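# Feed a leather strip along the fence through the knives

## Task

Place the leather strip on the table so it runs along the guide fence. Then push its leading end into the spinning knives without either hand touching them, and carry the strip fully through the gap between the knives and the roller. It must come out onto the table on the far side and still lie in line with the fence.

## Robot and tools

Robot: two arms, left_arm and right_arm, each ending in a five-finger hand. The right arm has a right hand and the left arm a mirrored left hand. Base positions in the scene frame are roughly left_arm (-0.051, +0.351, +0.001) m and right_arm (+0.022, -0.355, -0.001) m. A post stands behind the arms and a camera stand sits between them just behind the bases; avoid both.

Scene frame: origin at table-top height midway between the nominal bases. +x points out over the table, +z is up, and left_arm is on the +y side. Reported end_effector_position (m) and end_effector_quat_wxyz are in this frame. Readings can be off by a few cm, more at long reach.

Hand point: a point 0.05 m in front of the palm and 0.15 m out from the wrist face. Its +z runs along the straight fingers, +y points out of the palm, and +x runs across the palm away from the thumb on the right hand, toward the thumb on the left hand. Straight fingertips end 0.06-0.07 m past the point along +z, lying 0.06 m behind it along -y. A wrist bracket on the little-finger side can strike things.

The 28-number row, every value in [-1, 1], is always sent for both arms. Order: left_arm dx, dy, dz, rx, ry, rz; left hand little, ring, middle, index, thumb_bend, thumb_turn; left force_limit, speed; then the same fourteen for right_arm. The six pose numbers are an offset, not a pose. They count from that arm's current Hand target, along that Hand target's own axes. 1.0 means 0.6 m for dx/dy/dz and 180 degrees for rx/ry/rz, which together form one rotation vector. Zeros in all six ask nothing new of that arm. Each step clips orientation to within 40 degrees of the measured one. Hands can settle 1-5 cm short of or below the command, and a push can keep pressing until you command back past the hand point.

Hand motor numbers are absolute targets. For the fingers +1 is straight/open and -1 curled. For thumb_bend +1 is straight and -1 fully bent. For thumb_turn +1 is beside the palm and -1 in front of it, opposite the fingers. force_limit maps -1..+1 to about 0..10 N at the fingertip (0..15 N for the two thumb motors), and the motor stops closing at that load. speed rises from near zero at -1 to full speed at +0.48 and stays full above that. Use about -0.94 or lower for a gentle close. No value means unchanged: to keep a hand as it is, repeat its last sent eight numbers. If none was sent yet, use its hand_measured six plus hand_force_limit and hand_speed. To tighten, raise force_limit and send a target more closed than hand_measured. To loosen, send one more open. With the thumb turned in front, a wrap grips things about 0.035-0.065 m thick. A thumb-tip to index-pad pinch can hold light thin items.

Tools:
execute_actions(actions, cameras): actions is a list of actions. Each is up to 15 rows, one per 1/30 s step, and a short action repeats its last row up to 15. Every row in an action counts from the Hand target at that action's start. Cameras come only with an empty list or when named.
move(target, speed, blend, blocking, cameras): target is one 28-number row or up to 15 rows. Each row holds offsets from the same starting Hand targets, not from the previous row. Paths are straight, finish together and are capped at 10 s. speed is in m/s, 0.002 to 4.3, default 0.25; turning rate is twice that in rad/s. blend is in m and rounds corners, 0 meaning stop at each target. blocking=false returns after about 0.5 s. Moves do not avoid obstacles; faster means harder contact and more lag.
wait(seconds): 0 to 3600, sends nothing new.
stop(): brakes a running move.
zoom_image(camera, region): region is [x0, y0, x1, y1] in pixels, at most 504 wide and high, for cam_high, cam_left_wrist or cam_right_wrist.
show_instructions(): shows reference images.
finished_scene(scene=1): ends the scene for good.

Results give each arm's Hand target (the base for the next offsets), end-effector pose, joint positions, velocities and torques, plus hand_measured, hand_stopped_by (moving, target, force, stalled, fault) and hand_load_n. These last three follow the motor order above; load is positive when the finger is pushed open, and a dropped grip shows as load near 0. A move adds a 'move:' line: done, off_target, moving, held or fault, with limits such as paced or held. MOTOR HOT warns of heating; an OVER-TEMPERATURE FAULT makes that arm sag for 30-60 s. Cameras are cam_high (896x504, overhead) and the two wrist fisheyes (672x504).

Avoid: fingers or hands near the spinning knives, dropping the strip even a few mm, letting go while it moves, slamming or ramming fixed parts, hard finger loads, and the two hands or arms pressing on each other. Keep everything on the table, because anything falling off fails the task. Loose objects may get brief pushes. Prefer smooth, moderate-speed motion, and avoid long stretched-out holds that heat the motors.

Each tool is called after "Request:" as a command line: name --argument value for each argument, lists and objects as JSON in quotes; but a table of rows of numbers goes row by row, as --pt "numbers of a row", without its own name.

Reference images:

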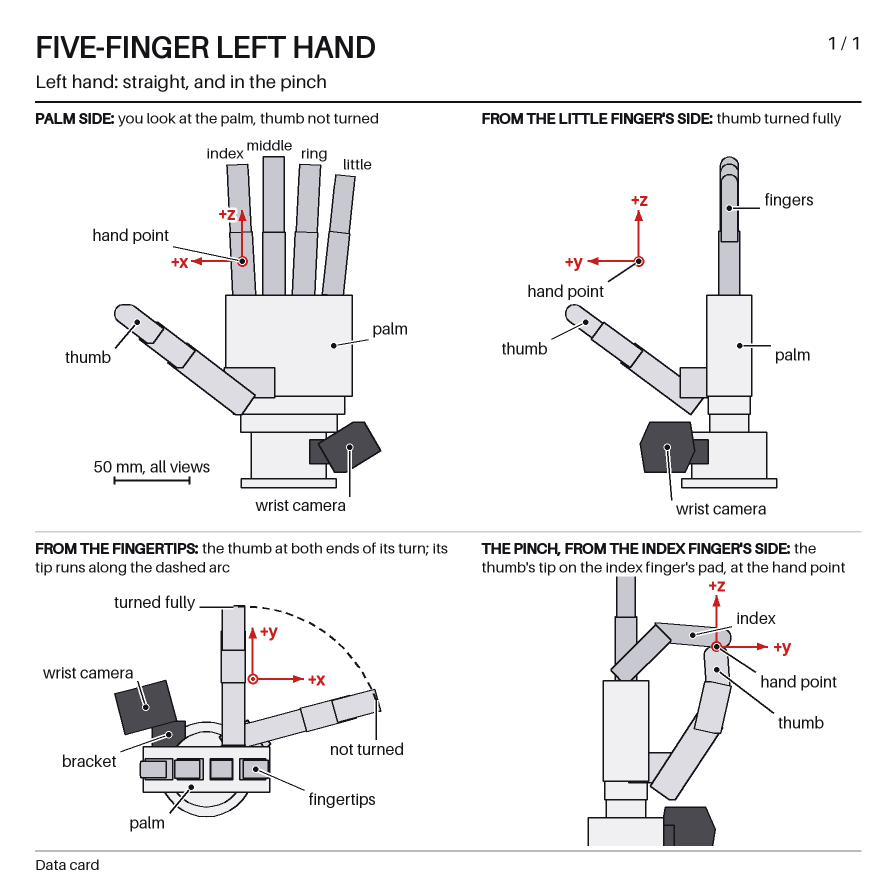

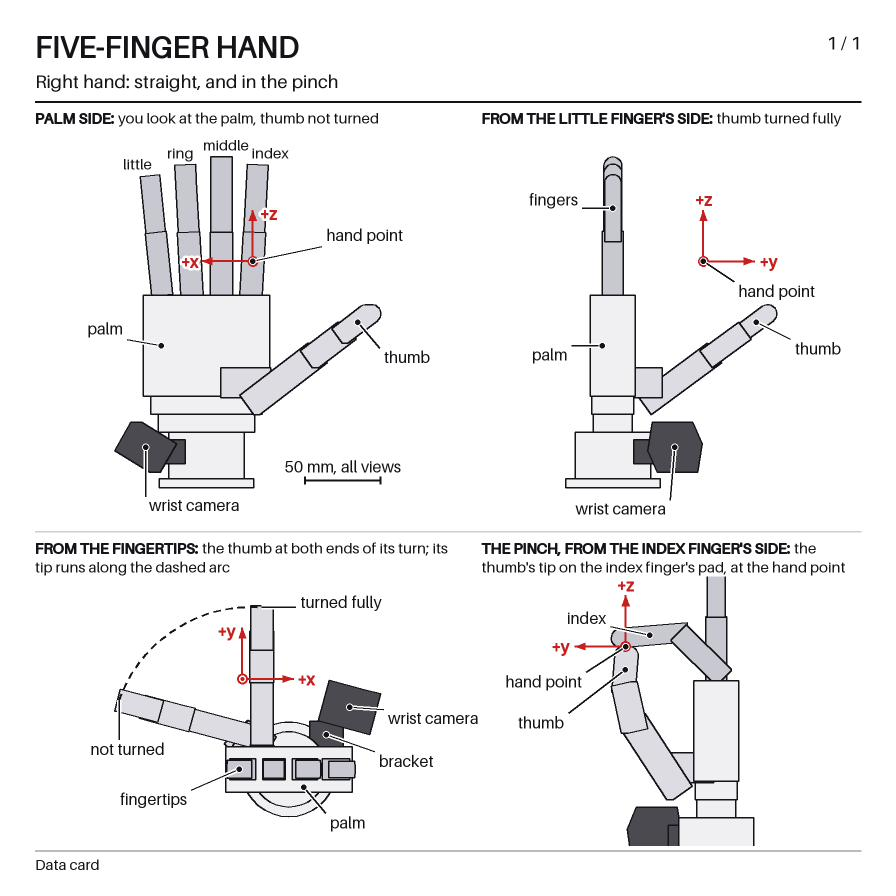

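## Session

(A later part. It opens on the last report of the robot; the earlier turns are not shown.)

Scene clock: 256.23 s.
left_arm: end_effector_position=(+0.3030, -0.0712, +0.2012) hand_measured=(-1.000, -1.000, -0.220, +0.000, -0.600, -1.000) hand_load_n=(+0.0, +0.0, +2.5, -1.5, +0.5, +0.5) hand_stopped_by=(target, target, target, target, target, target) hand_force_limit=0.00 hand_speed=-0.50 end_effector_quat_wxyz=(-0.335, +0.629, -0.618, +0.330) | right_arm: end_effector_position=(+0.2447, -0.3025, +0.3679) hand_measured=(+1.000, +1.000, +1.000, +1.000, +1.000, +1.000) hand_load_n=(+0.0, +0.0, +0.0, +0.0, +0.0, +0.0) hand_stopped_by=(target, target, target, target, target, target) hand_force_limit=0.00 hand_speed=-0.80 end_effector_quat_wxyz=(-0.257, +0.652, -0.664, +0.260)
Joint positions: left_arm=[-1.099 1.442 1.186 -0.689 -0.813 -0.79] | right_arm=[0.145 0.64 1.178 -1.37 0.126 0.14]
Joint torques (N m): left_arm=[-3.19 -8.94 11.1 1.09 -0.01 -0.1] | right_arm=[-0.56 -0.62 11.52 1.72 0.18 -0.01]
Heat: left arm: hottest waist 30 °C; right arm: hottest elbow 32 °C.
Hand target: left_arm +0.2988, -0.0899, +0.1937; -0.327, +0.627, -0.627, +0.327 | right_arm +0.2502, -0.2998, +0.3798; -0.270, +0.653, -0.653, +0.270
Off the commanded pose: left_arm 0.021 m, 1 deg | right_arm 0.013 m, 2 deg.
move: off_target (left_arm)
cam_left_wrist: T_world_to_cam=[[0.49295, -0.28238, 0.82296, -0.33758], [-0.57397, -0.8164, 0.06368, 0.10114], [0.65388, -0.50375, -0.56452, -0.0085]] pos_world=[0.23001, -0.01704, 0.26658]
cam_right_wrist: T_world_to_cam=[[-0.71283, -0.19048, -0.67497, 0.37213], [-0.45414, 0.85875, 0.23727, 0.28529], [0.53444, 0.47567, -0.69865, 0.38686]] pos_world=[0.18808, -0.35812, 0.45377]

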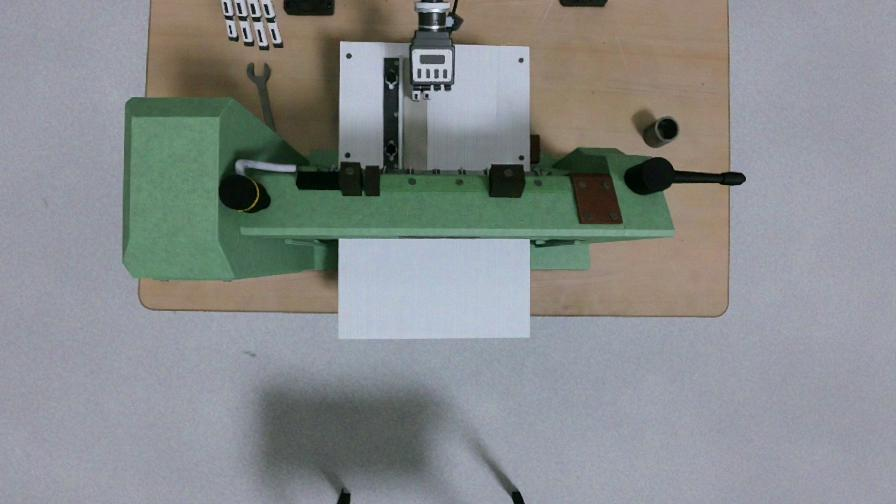

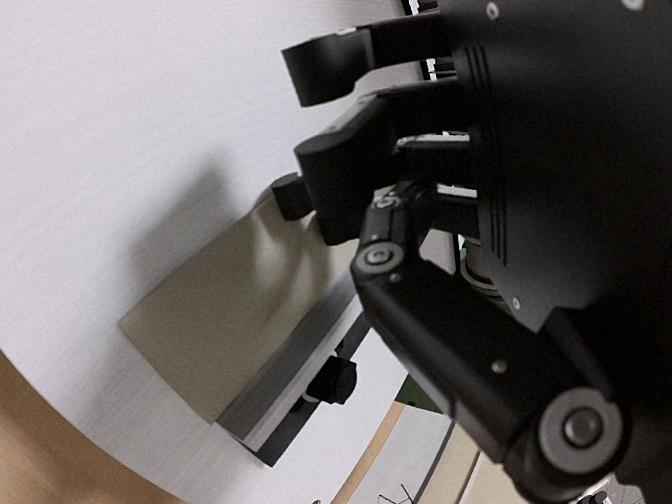

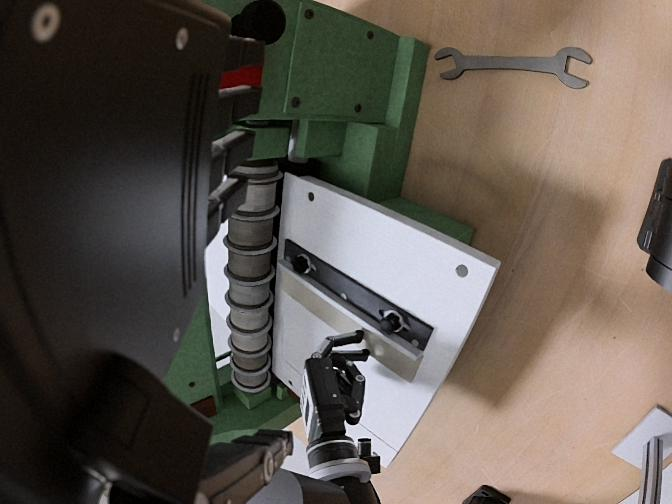

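Request:
move --pt "0 -0.0335 0.0478 0 0 0 -1 -1 -0.22 0 -0.6 -1 0 -0.5 0 0 0 0 0 0 1 1 1 1 1 1 0 -0.8" --speed 0.05 --cameras '["all"]'

Request:
zoom_image --camera "cam_high" --region '[380, 40, 520, 180]'

Request:
zoom_image --camera "cam_right_wrist" --region '[220, 240, 460, 480]'

Scene clock: 264.80 s.
left_arm: end_effector_position=(+0.3192, -0.0789, +0.2015) hand_measured=(-1.000, -1.000, -0.220, +0.000, -0.600, -1.000) hand_load_n=(+0.0, +0.0, +2.5, -5.0, +0.5, +0.5) hand_stopped_by=(target, target, target, target, target, target) hand_force_limit=0.00 hand_speed=-0.50 end_effector_quat_wxyz=(-0.329, +0.623, -0.629, +0.328) | right_arm: end_effector_position=(+0.2447, -0.3025, +0.3679) hand_measured=(+1.000, +1.000, +1.000, +1.000, +1.000, +1.000) hand_load_n=(+0.0, +0.0, +0.0, +0.0, +0.0, +0.0) hand_stopped_by=(target, target, target, target, target, target) hand_force_limit=0.00 hand_speed=-0.80 end_effector_quat_wxyz=(-0.257, +0.652, -0.664, +0.260)
Joint positions: left_arm=[-1.07 1.475 1.224 -0.667 -0.775 -0.736] | right_arm=[0.145 0.64 1.178 -1.37 0.126 0.14]
Joint torques (N m): left_arm=[-0.44 -9 11.15 2.32 -0.03 0.1] | right_arm=[-0.67 -0.79 11.54 1.8 0.2 -0.02]
Heat: left arm: hottest waist 30 °C; right arm: hottest elbow 32 °C.
Hand target: left_arm +0.3337, -0.0899, +0.1937; -0.327, +0.627, -0.627, +0.327 | right_arm +0.2502, -0.2998, +0.3798; -0.270, +0.653, -0.653, +0.270
Off the commanded pose: left_arm 0.020 m, 1 deg | right_arm 0.013 m, 2 deg.
move: off_target (left_arm)
cam_left_wrist: T_world_to_cam=[[0.49708, -0.2987, 0.81467, -0.34891], [-0.59222, -0.80299, 0.06693, 0.1104], [0.63418, -0.51573, -0.57605, -0.01501]] pos_world=[0.24834, -0.02331, 0.26822]
cam_right_wrist: T_world_to_cam=[[-0.71283, -0.19048, -0.67497, 0.37213], [-0.45414, 0.85875, 0.23727, 0.28529], [0.53444, 0.47567, -0.69865, 0.38686]] pos_world=[0.18808, -0.35812, 0.45377]

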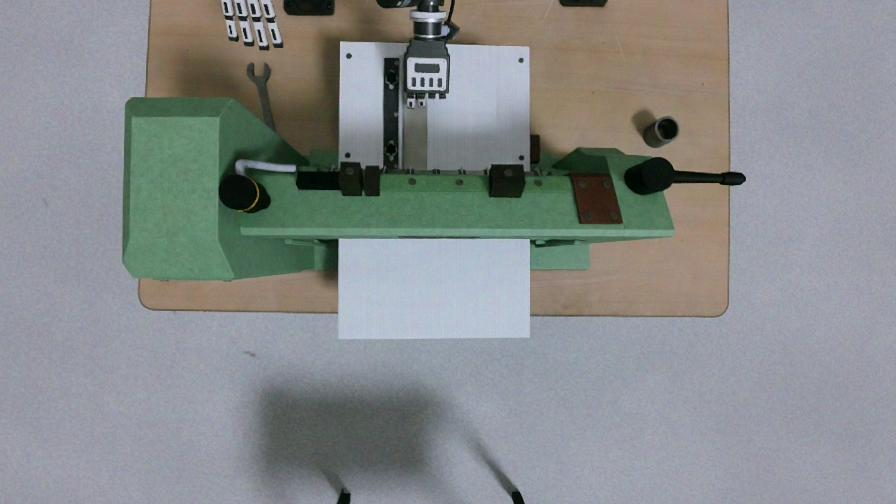

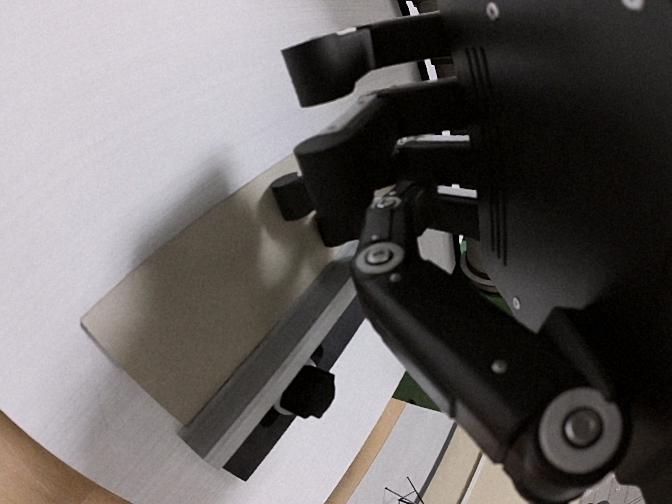

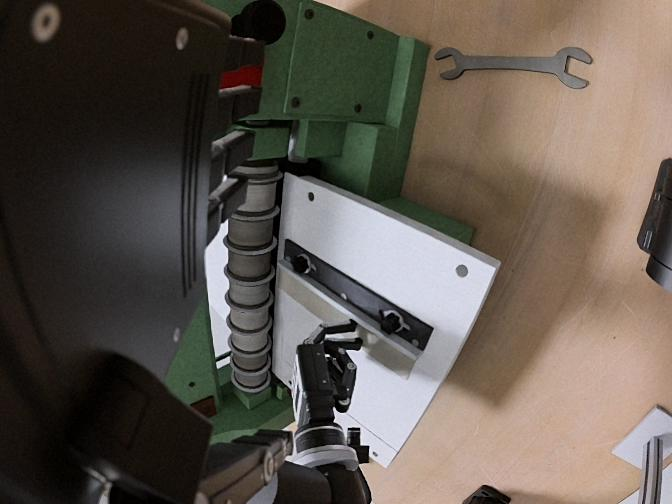

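Scaled by 3.600.

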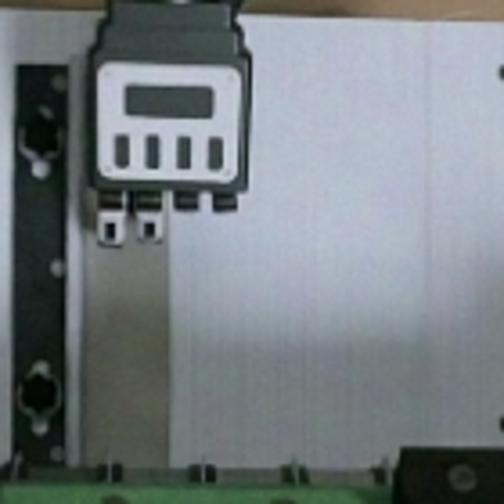

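Scaled by 2.100 from the camera's image (finer frame: 960x720).

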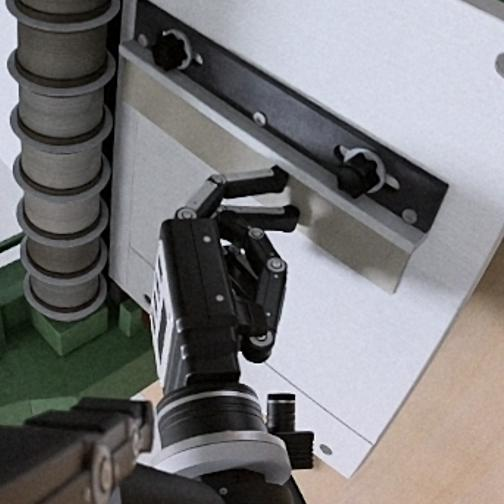

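Request:
zoom_image --camera "cam_right_wrist" --region '[220, 240, 320, 320]'

Scaled by 5.040 from the camera's image (finer frame: 960x720).

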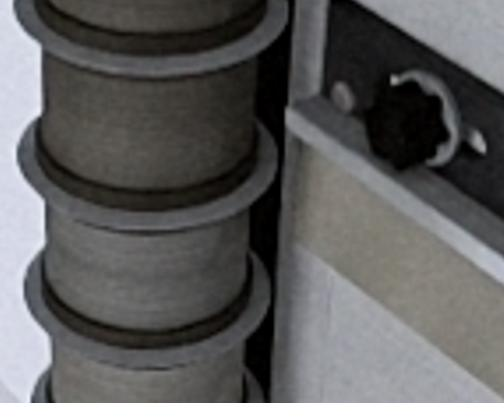

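Request:
move --pt "-0.02 -0.028 0.0313 0 0 0 -1 -1 -0.22 0 -0.6 -1 0 -0.5 0 0 0 0 0 0 1 1 1 1 1 1 0 -0.8" --speed 0.05 --cameras '["cam_high", "cam_right_wrist"]'

Request:
zoom_image --camera "cam_high" --region '[380, 40, 520, 180]'

Request:
zoom_image --camera "cam_right_wrist" --region '[220, 240, 460, 420]'

Request:
zoom_image --camera "cam_right_wrist" --region '[220, 240, 320, 320]'

Scene clock: 280.47 s.
left_arm: end_effector_position=(+0.3524, -0.0708, +0.2027) hand_measured=(-1.000, -1.000, -0.220, +0.000, -0.600, -1.000) hand_load_n=(+0.0, +0.0, +2.5, +3.5, +0.5, +1.0) hand_stopped_by=(target, target, target, target, target, target) hand_force_limit=0.00 hand_speed=-0.50 end_effector_quat_wxyz=(-0.327, +0.630, -0.620, +0.334) | right_arm: end_effector_position=(+0.2447, -0.3025, +0.3679) hand_measured=(+1.000, +1.000, +1.000, +1.000, +1.000, +1.000) hand_load_n=(+0.0, +0.0, +0.0, +0.0, +0.0, +0.0) hand_stopped_by=(target, target, target, target, target, target) hand_force_limit=0.00 hand_speed=-0.80 end_effector_quat_wxyz=(-0.257, +0.652, -0.664, +0.260)
Joint positions: left_arm=[-1.003 1.493 1.236 -0.607 -0.736 -0.685] | right_arm=[0.145 0.64 1.178 -1.37 0.126 0.14]
Joint torques (N m): left_arm=[-1.32 -10.4 10.89 1.57 -0.11 0.18] | right_arm=[-0.44 -0.62 11.4 1.85 0.21 0.02]
Heat: left arm: hottest waist 29 °C; right arm: hottest elbow 32 °C.
Hand target: left_arm +0.3588, -0.0778, +0.1965; -0.327, +0.627, -0.627, +0.327 | right_arm +0.2502, -0.2998, +0.3798; -0.270, +0.653, -0.653, +0.270
Off the commanded pose: left_arm 0.011 m, 1 deg | right_arm 0.013 m, 2 deg.
move: off_target (left_arm)
cam_right_wrist: T_world_to_cam=[[-0.71283, -0.19048, -0.67497, 0.37213], [-0.45414, 0.85875, 0.23727, 0.28529], [0.53444, 0.47567, -0.69865, 0.38686]] pos_world=[0.18808, -0.35812, 0.45377]

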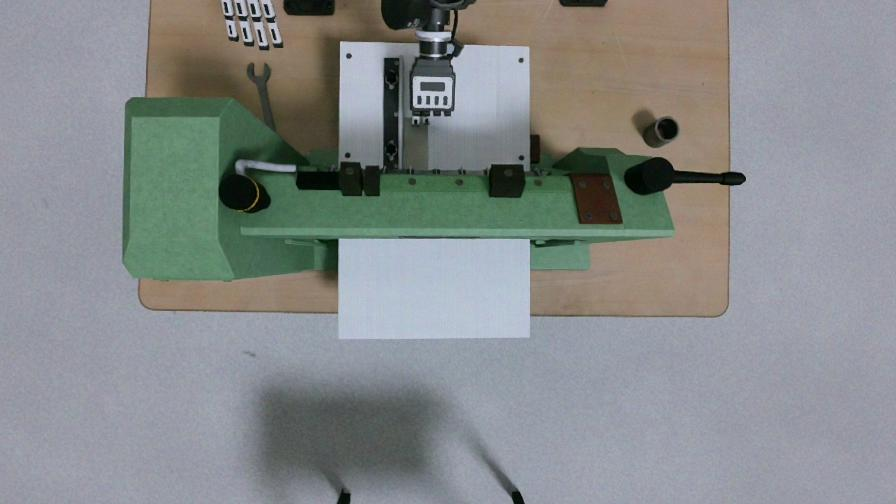

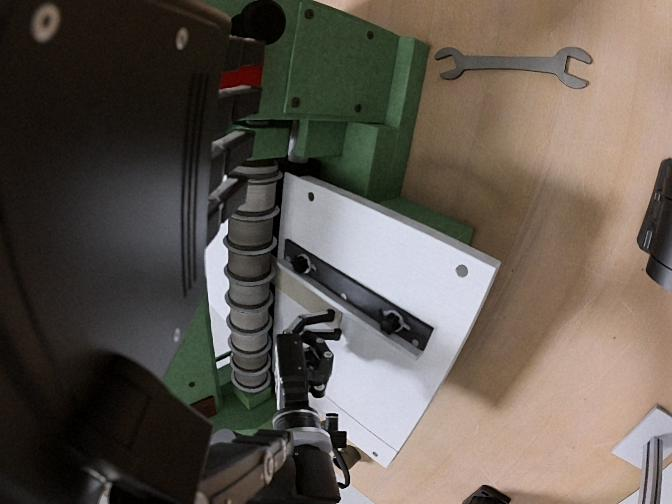

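Scaled by 3.600.

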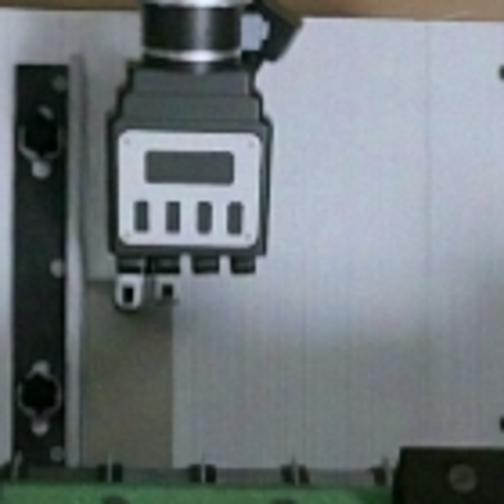

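Scaled by 2.100 from the camera's image (finer frame: 960x720).

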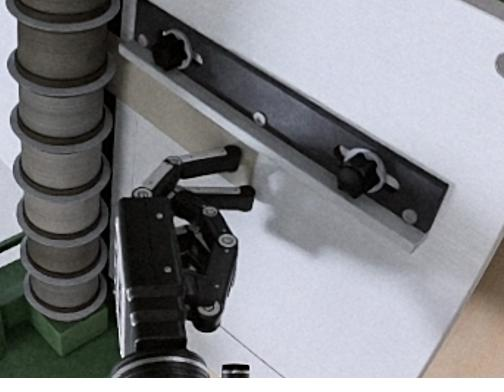

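Scaled by 5.040 from the camera's image (finer frame: 960x720).

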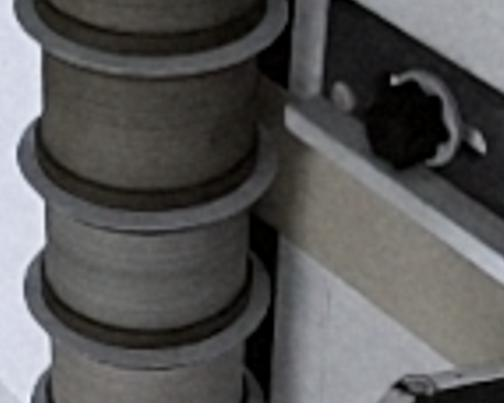

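Request:
move --pt "0 -0.0410 -0.0287 0 0 0 -1 -1 -0.22 0 -0.6 -1 0 -0.5 0 0 0 0 0 0 1 1 1 1 1 1 0 -0.8" --speed 0.1 --cameras '["cam_high", "cam_right_wrist"]'

Request:
zoom_image --camera "cam_high" --region '[380, 40, 520, 180]'

Request:
zoom_image --camera "cam_right_wrist" --region '[220, 240, 320, 320]'

Scene clock: 291.03 s.
left_arm: end_effector_position=(+0.3508, -0.0700, +0.2124) hand_measured=(-1.000, -1.000, -0.220, +0.000, -0.600, -1.000) hand_load_n=(+0.0, +0.0, +2.5, +0.0, +0.5, +0.5) hand_stopped_by=(target, target, target, target, target, target) hand_force_limit=0.00 hand_speed=-0.50 end_effector_quat_wxyz=(-0.327, +0.628, -0.629, +0.320) | right_arm: end_effector_position=(+0.2447, -0.3025, +0.3679) hand_measured=(+1.000, +1.000, +1.000, +1.000, +1.000, +1.000) hand_load_n=(+0.0, +0.0, +0.0, +0.0, +0.0, -0.5) hand_stopped_by=(target, target, target, target, target, target) hand_force_limit=0.00 hand_speed=-0.80 end_effector_quat_wxyz=(-0.257, +0.652, -0.664, +0.260)
Joint positions: left_arm=[-1.003 1.497 1.28 -0.678 -0.732 -0.682] | right_arm=[0.145 0.64 1.178 -1.37 0.126 0.14]
Joint torques (N m): left_arm=[-1.32 -12.57 12.31 1.16 -0.31 0.15] | right_arm=[-0.56 -0.91 11.49 1.78 0.19 -0.02]
Heat: left arm: hottest waist 29 °C; right arm: hottest elbow 32 °C.
Hand target: left_arm +0.3588, -0.0779, +0.2267; -0.327, +0.627, -0.627, +0.327 | right_arm +0.2502, -0.2998, +0.3798; -0.270, +0.653, -0.653, +0.270
Off the commanded pose: left_arm 0.018 m, 1 deg | right_arm 0.013 m, 2 deg.
move: off_target (left_arm)
cam_right_wrist: T_world_to_cam=[[-0.71283, -0.19048, -0.67497, 0.37213], [-0.45414, 0.85875, 0.23727, 0.28529], [0.53444, 0.47567, -0.69865, 0.38686]] pos_world=[0.18808, -0.35812, 0.45377]

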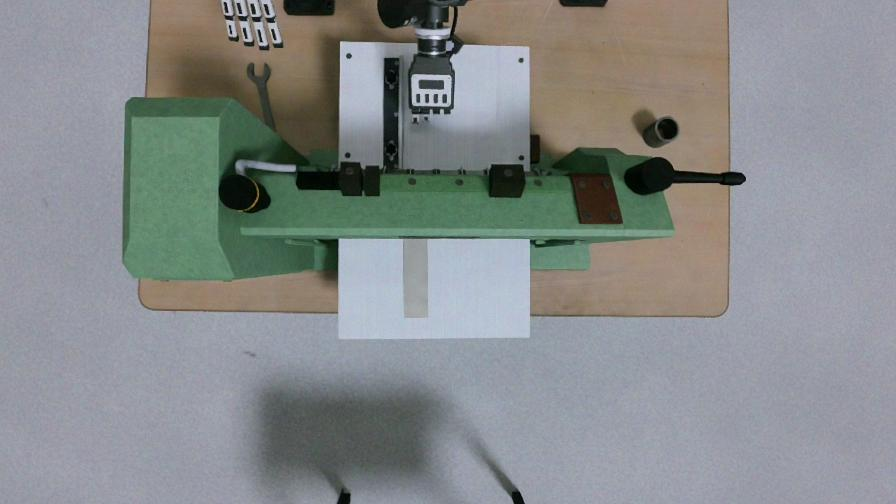

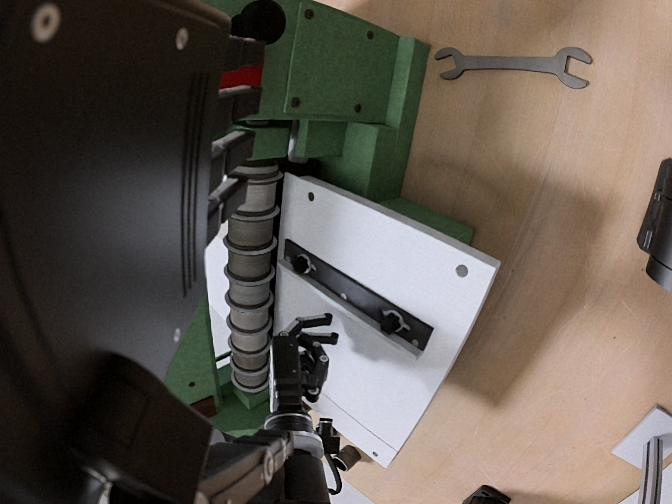

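Scaled by 3.600.

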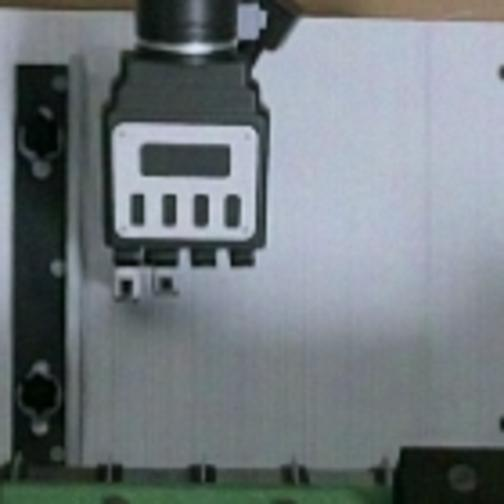

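Scaled by 5.040 from the camera's image (finer frame: 960x720).

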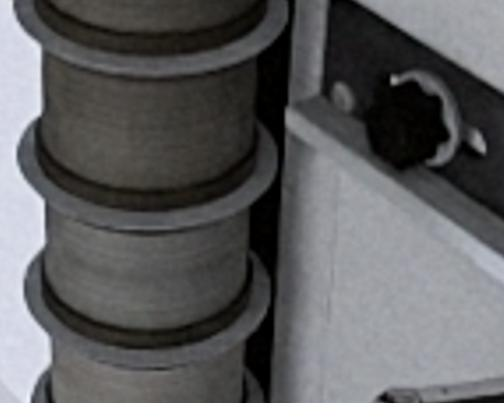

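Request:
zoom_image --camera "cam_high" --region '[320, 160, 560, 360]'

Scaled by 2.100.

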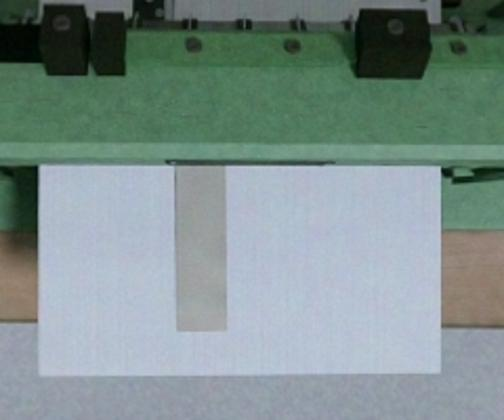

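Request:
move --pt "0 -0.0819 -0.0574 0 0 0 -1 -1 -0.22 0 -0.6 -1 0 -0.5 0 0 0 0 0 0 1 1 1 1 1 1 0 -0.8" --pt "-0.1 -0.116 -0.183 0 0 0 -1 -1 -0.22 0 -0.6 -1 0 -0.5 0 0 0 0 0 0 1 1 1 1 1 1 0 -0.8" --speed 0.15 --blend 0.02 --cameras '["all"]'

Request:
zoom_image --camera "cam_left_wrist" --region '[300, 100, 500, 400]'

Request:
zoom_image --camera "cam_high" --region '[320, 40, 560, 340]'

Scene clock: 326.00 s.
left_arm: end_effector_position=(+0.3097, -0.0104, +0.3315) hand_measured=(-1.000, -1.000, -0.220, +0.000, -0.600, -1.000) hand_load_n=(+0.0, +0.0, +2.5, +0.0, +0.5, +0.5) hand_stopped_by=(target, target, target, target, target, target) hand_force_limit=0.00 hand_speed=-0.50 end_effector_quat_wxyz=(-0.331, +0.627, -0.630, +0.316) | right_arm: end_effector_position=(+0.2447, -0.3025, +0.3679) hand_measured=(+1.000, +1.000, +1.000, +1.000, +1.000, +1.000) hand_load_n=(+0.0, +0.0, +0.0, +0.0, +0.0, +0.0) hand_stopped_by=(target, target, target, target, target, target) hand_force_limit=0.00 hand_speed=-0.80 end_effector_quat_wxyz=(-0.257, +0.652, -0.664, +0.260)
Joint positions: left_arm=[-1.003 1.297 1.395 -1.002 -0.738 -0.681] | right_arm=[0.145 0.64 1.178 -1.37 0.126 0.14]
Joint torques (N m): left_arm=[-2.43 -10.4 11.7 1.17 -0.41 -0.01] | right_arm=[-0.97 -0.97 11.45 1.83 0.18 -0.04]
Heat: left arm: hottest elbow 31 °C; right arm: hottest elbow 32 °C.
Hand target: left_arm +0.3085, -0.0179, +0.3466; -0.327, +0.627, -0.627, +0.327 | right_arm +0.2502, -0.2998, +0.3798; -0.270, +0.653, -0.653, +0.270
Off the commanded pose: left_arm 0.017 m, 1 deg | right_arm 0.013 m, 2 deg.
move: off_target (left_arm)
cam_left_wrist: T_world_to_cam=[[0.51445, -0.30612, 0.80102, -0.43061], [-0.58091, -0.81153, 0.06295, 0.14878], [0.63078, -0.4977, -0.59532, 0.10879]] pos_world=[0.23934, 0.04306, 0.40032]
cam_right_wrist: T_world_to_cam=[[-0.71283, -0.19048, -0.67497, 0.37213], [-0.45414, 0.85875, 0.23727, 0.28529], [0.53444, 0.47567, -0.69865, 0.38686]] pos_world=[0.18808, -0.35812, 0.45377]

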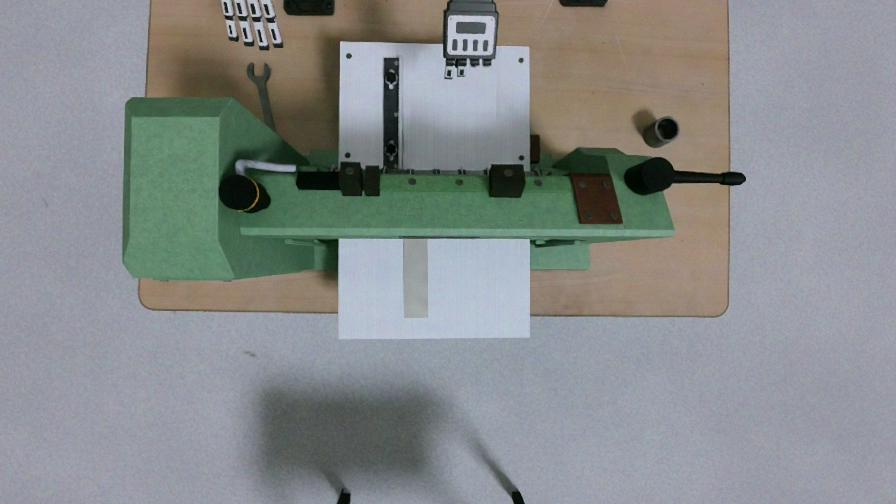

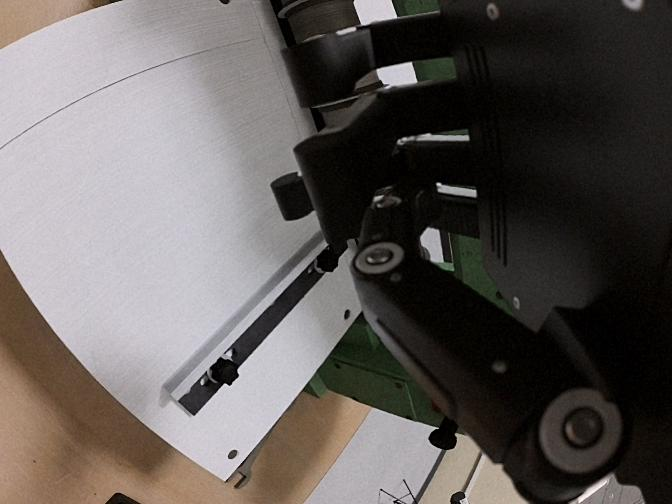

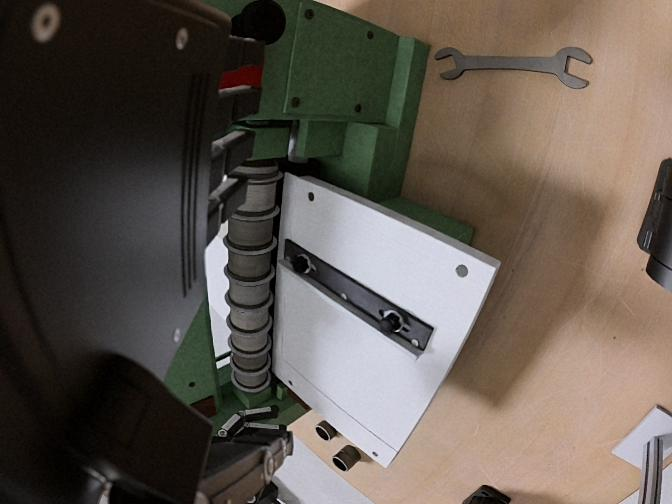

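Scaled by 1.680 from the camera's image (finer frame: 960x720).

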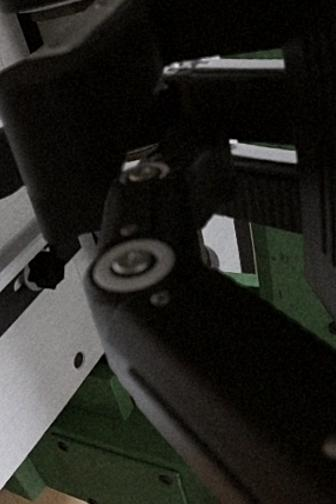

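Scaled by 1.680.

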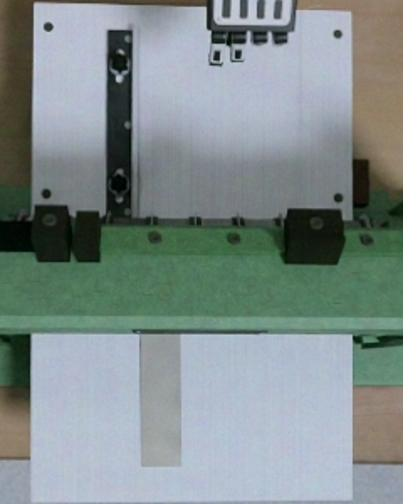

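Request:
wait --seconds 2 --cameras '["cam_high"]'

Request:
zoom_image --camera "cam_high" --region '[380, 220, 460, 340]'

Scene clock: 356.30 s.
left_arm: end_effector_position=(+0.3097, -0.0104, +0.3315) hand_measured=(-1.000, -1.000, -0.220, +0.000, -0.600, -1.000) hand_load_n=(+0.0, +0.0, +2.5, +0.0, +0.5, +0.5) hand_stopped_by=(target, target, target, target, target, target) hand_force_limit=0.00 hand_speed=-0.50 end_effector_quat_wxyz=(-0.331, +0.627, -0.630, +0.316) | right_arm: end_effector_position=(+0.2447, -0.3025, +0.3679) hand_measured=(+1.000, +1.000, +1.000, +1.000, +1.000, +1.000) hand_load_n=(+0.0, +0.0, +0.0, +0.0, -0.5, +0.0) hand_stopped_by=(target, target, target, target, target, target) hand_force_limit=0.00 hand_speed=-0.80 end_effector_quat_wxyz=(-0.257, +0.652, -0.664, +0.260)
Joint positions: left_arm=[-1.003 1.297 1.395 -1.002 -0.738 -0.681] | right_arm=[0.145 0.64 1.178 -1.37 0.126 0.14]
Joint torques (N m): left_arm=[-2.43 -10.29 11.69 1.17 -0.41 -0.01] | right_arm=[-0.32 -0.67 11.44 1.76 0.2 -0.01]
Heat: left arm: hottest elbow 30 °C; right arm: hottest elbow 32 °C.
Hand target: left_arm +0.3085, -0.0179, +0.3466; -0.327, +0.627, -0.627, +0.327 | right_arm +0.2502, -0.2998, +0.3798; -0.270, +0.653, -0.653, +0.270
Off the commanded pose: left_arm 0.017 m, 1 deg | right_arm 0.013 m, 2 deg.
wait: 2.00 s; at rest from the start

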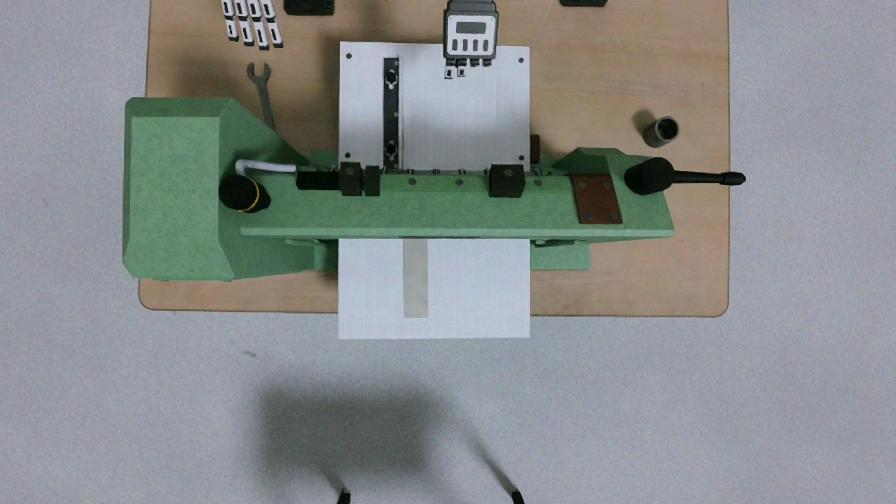

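Scaled by 4.200.

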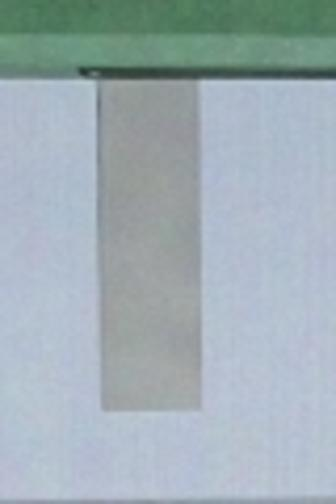

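Request:
finished_scene

The scene is finished: the task was done.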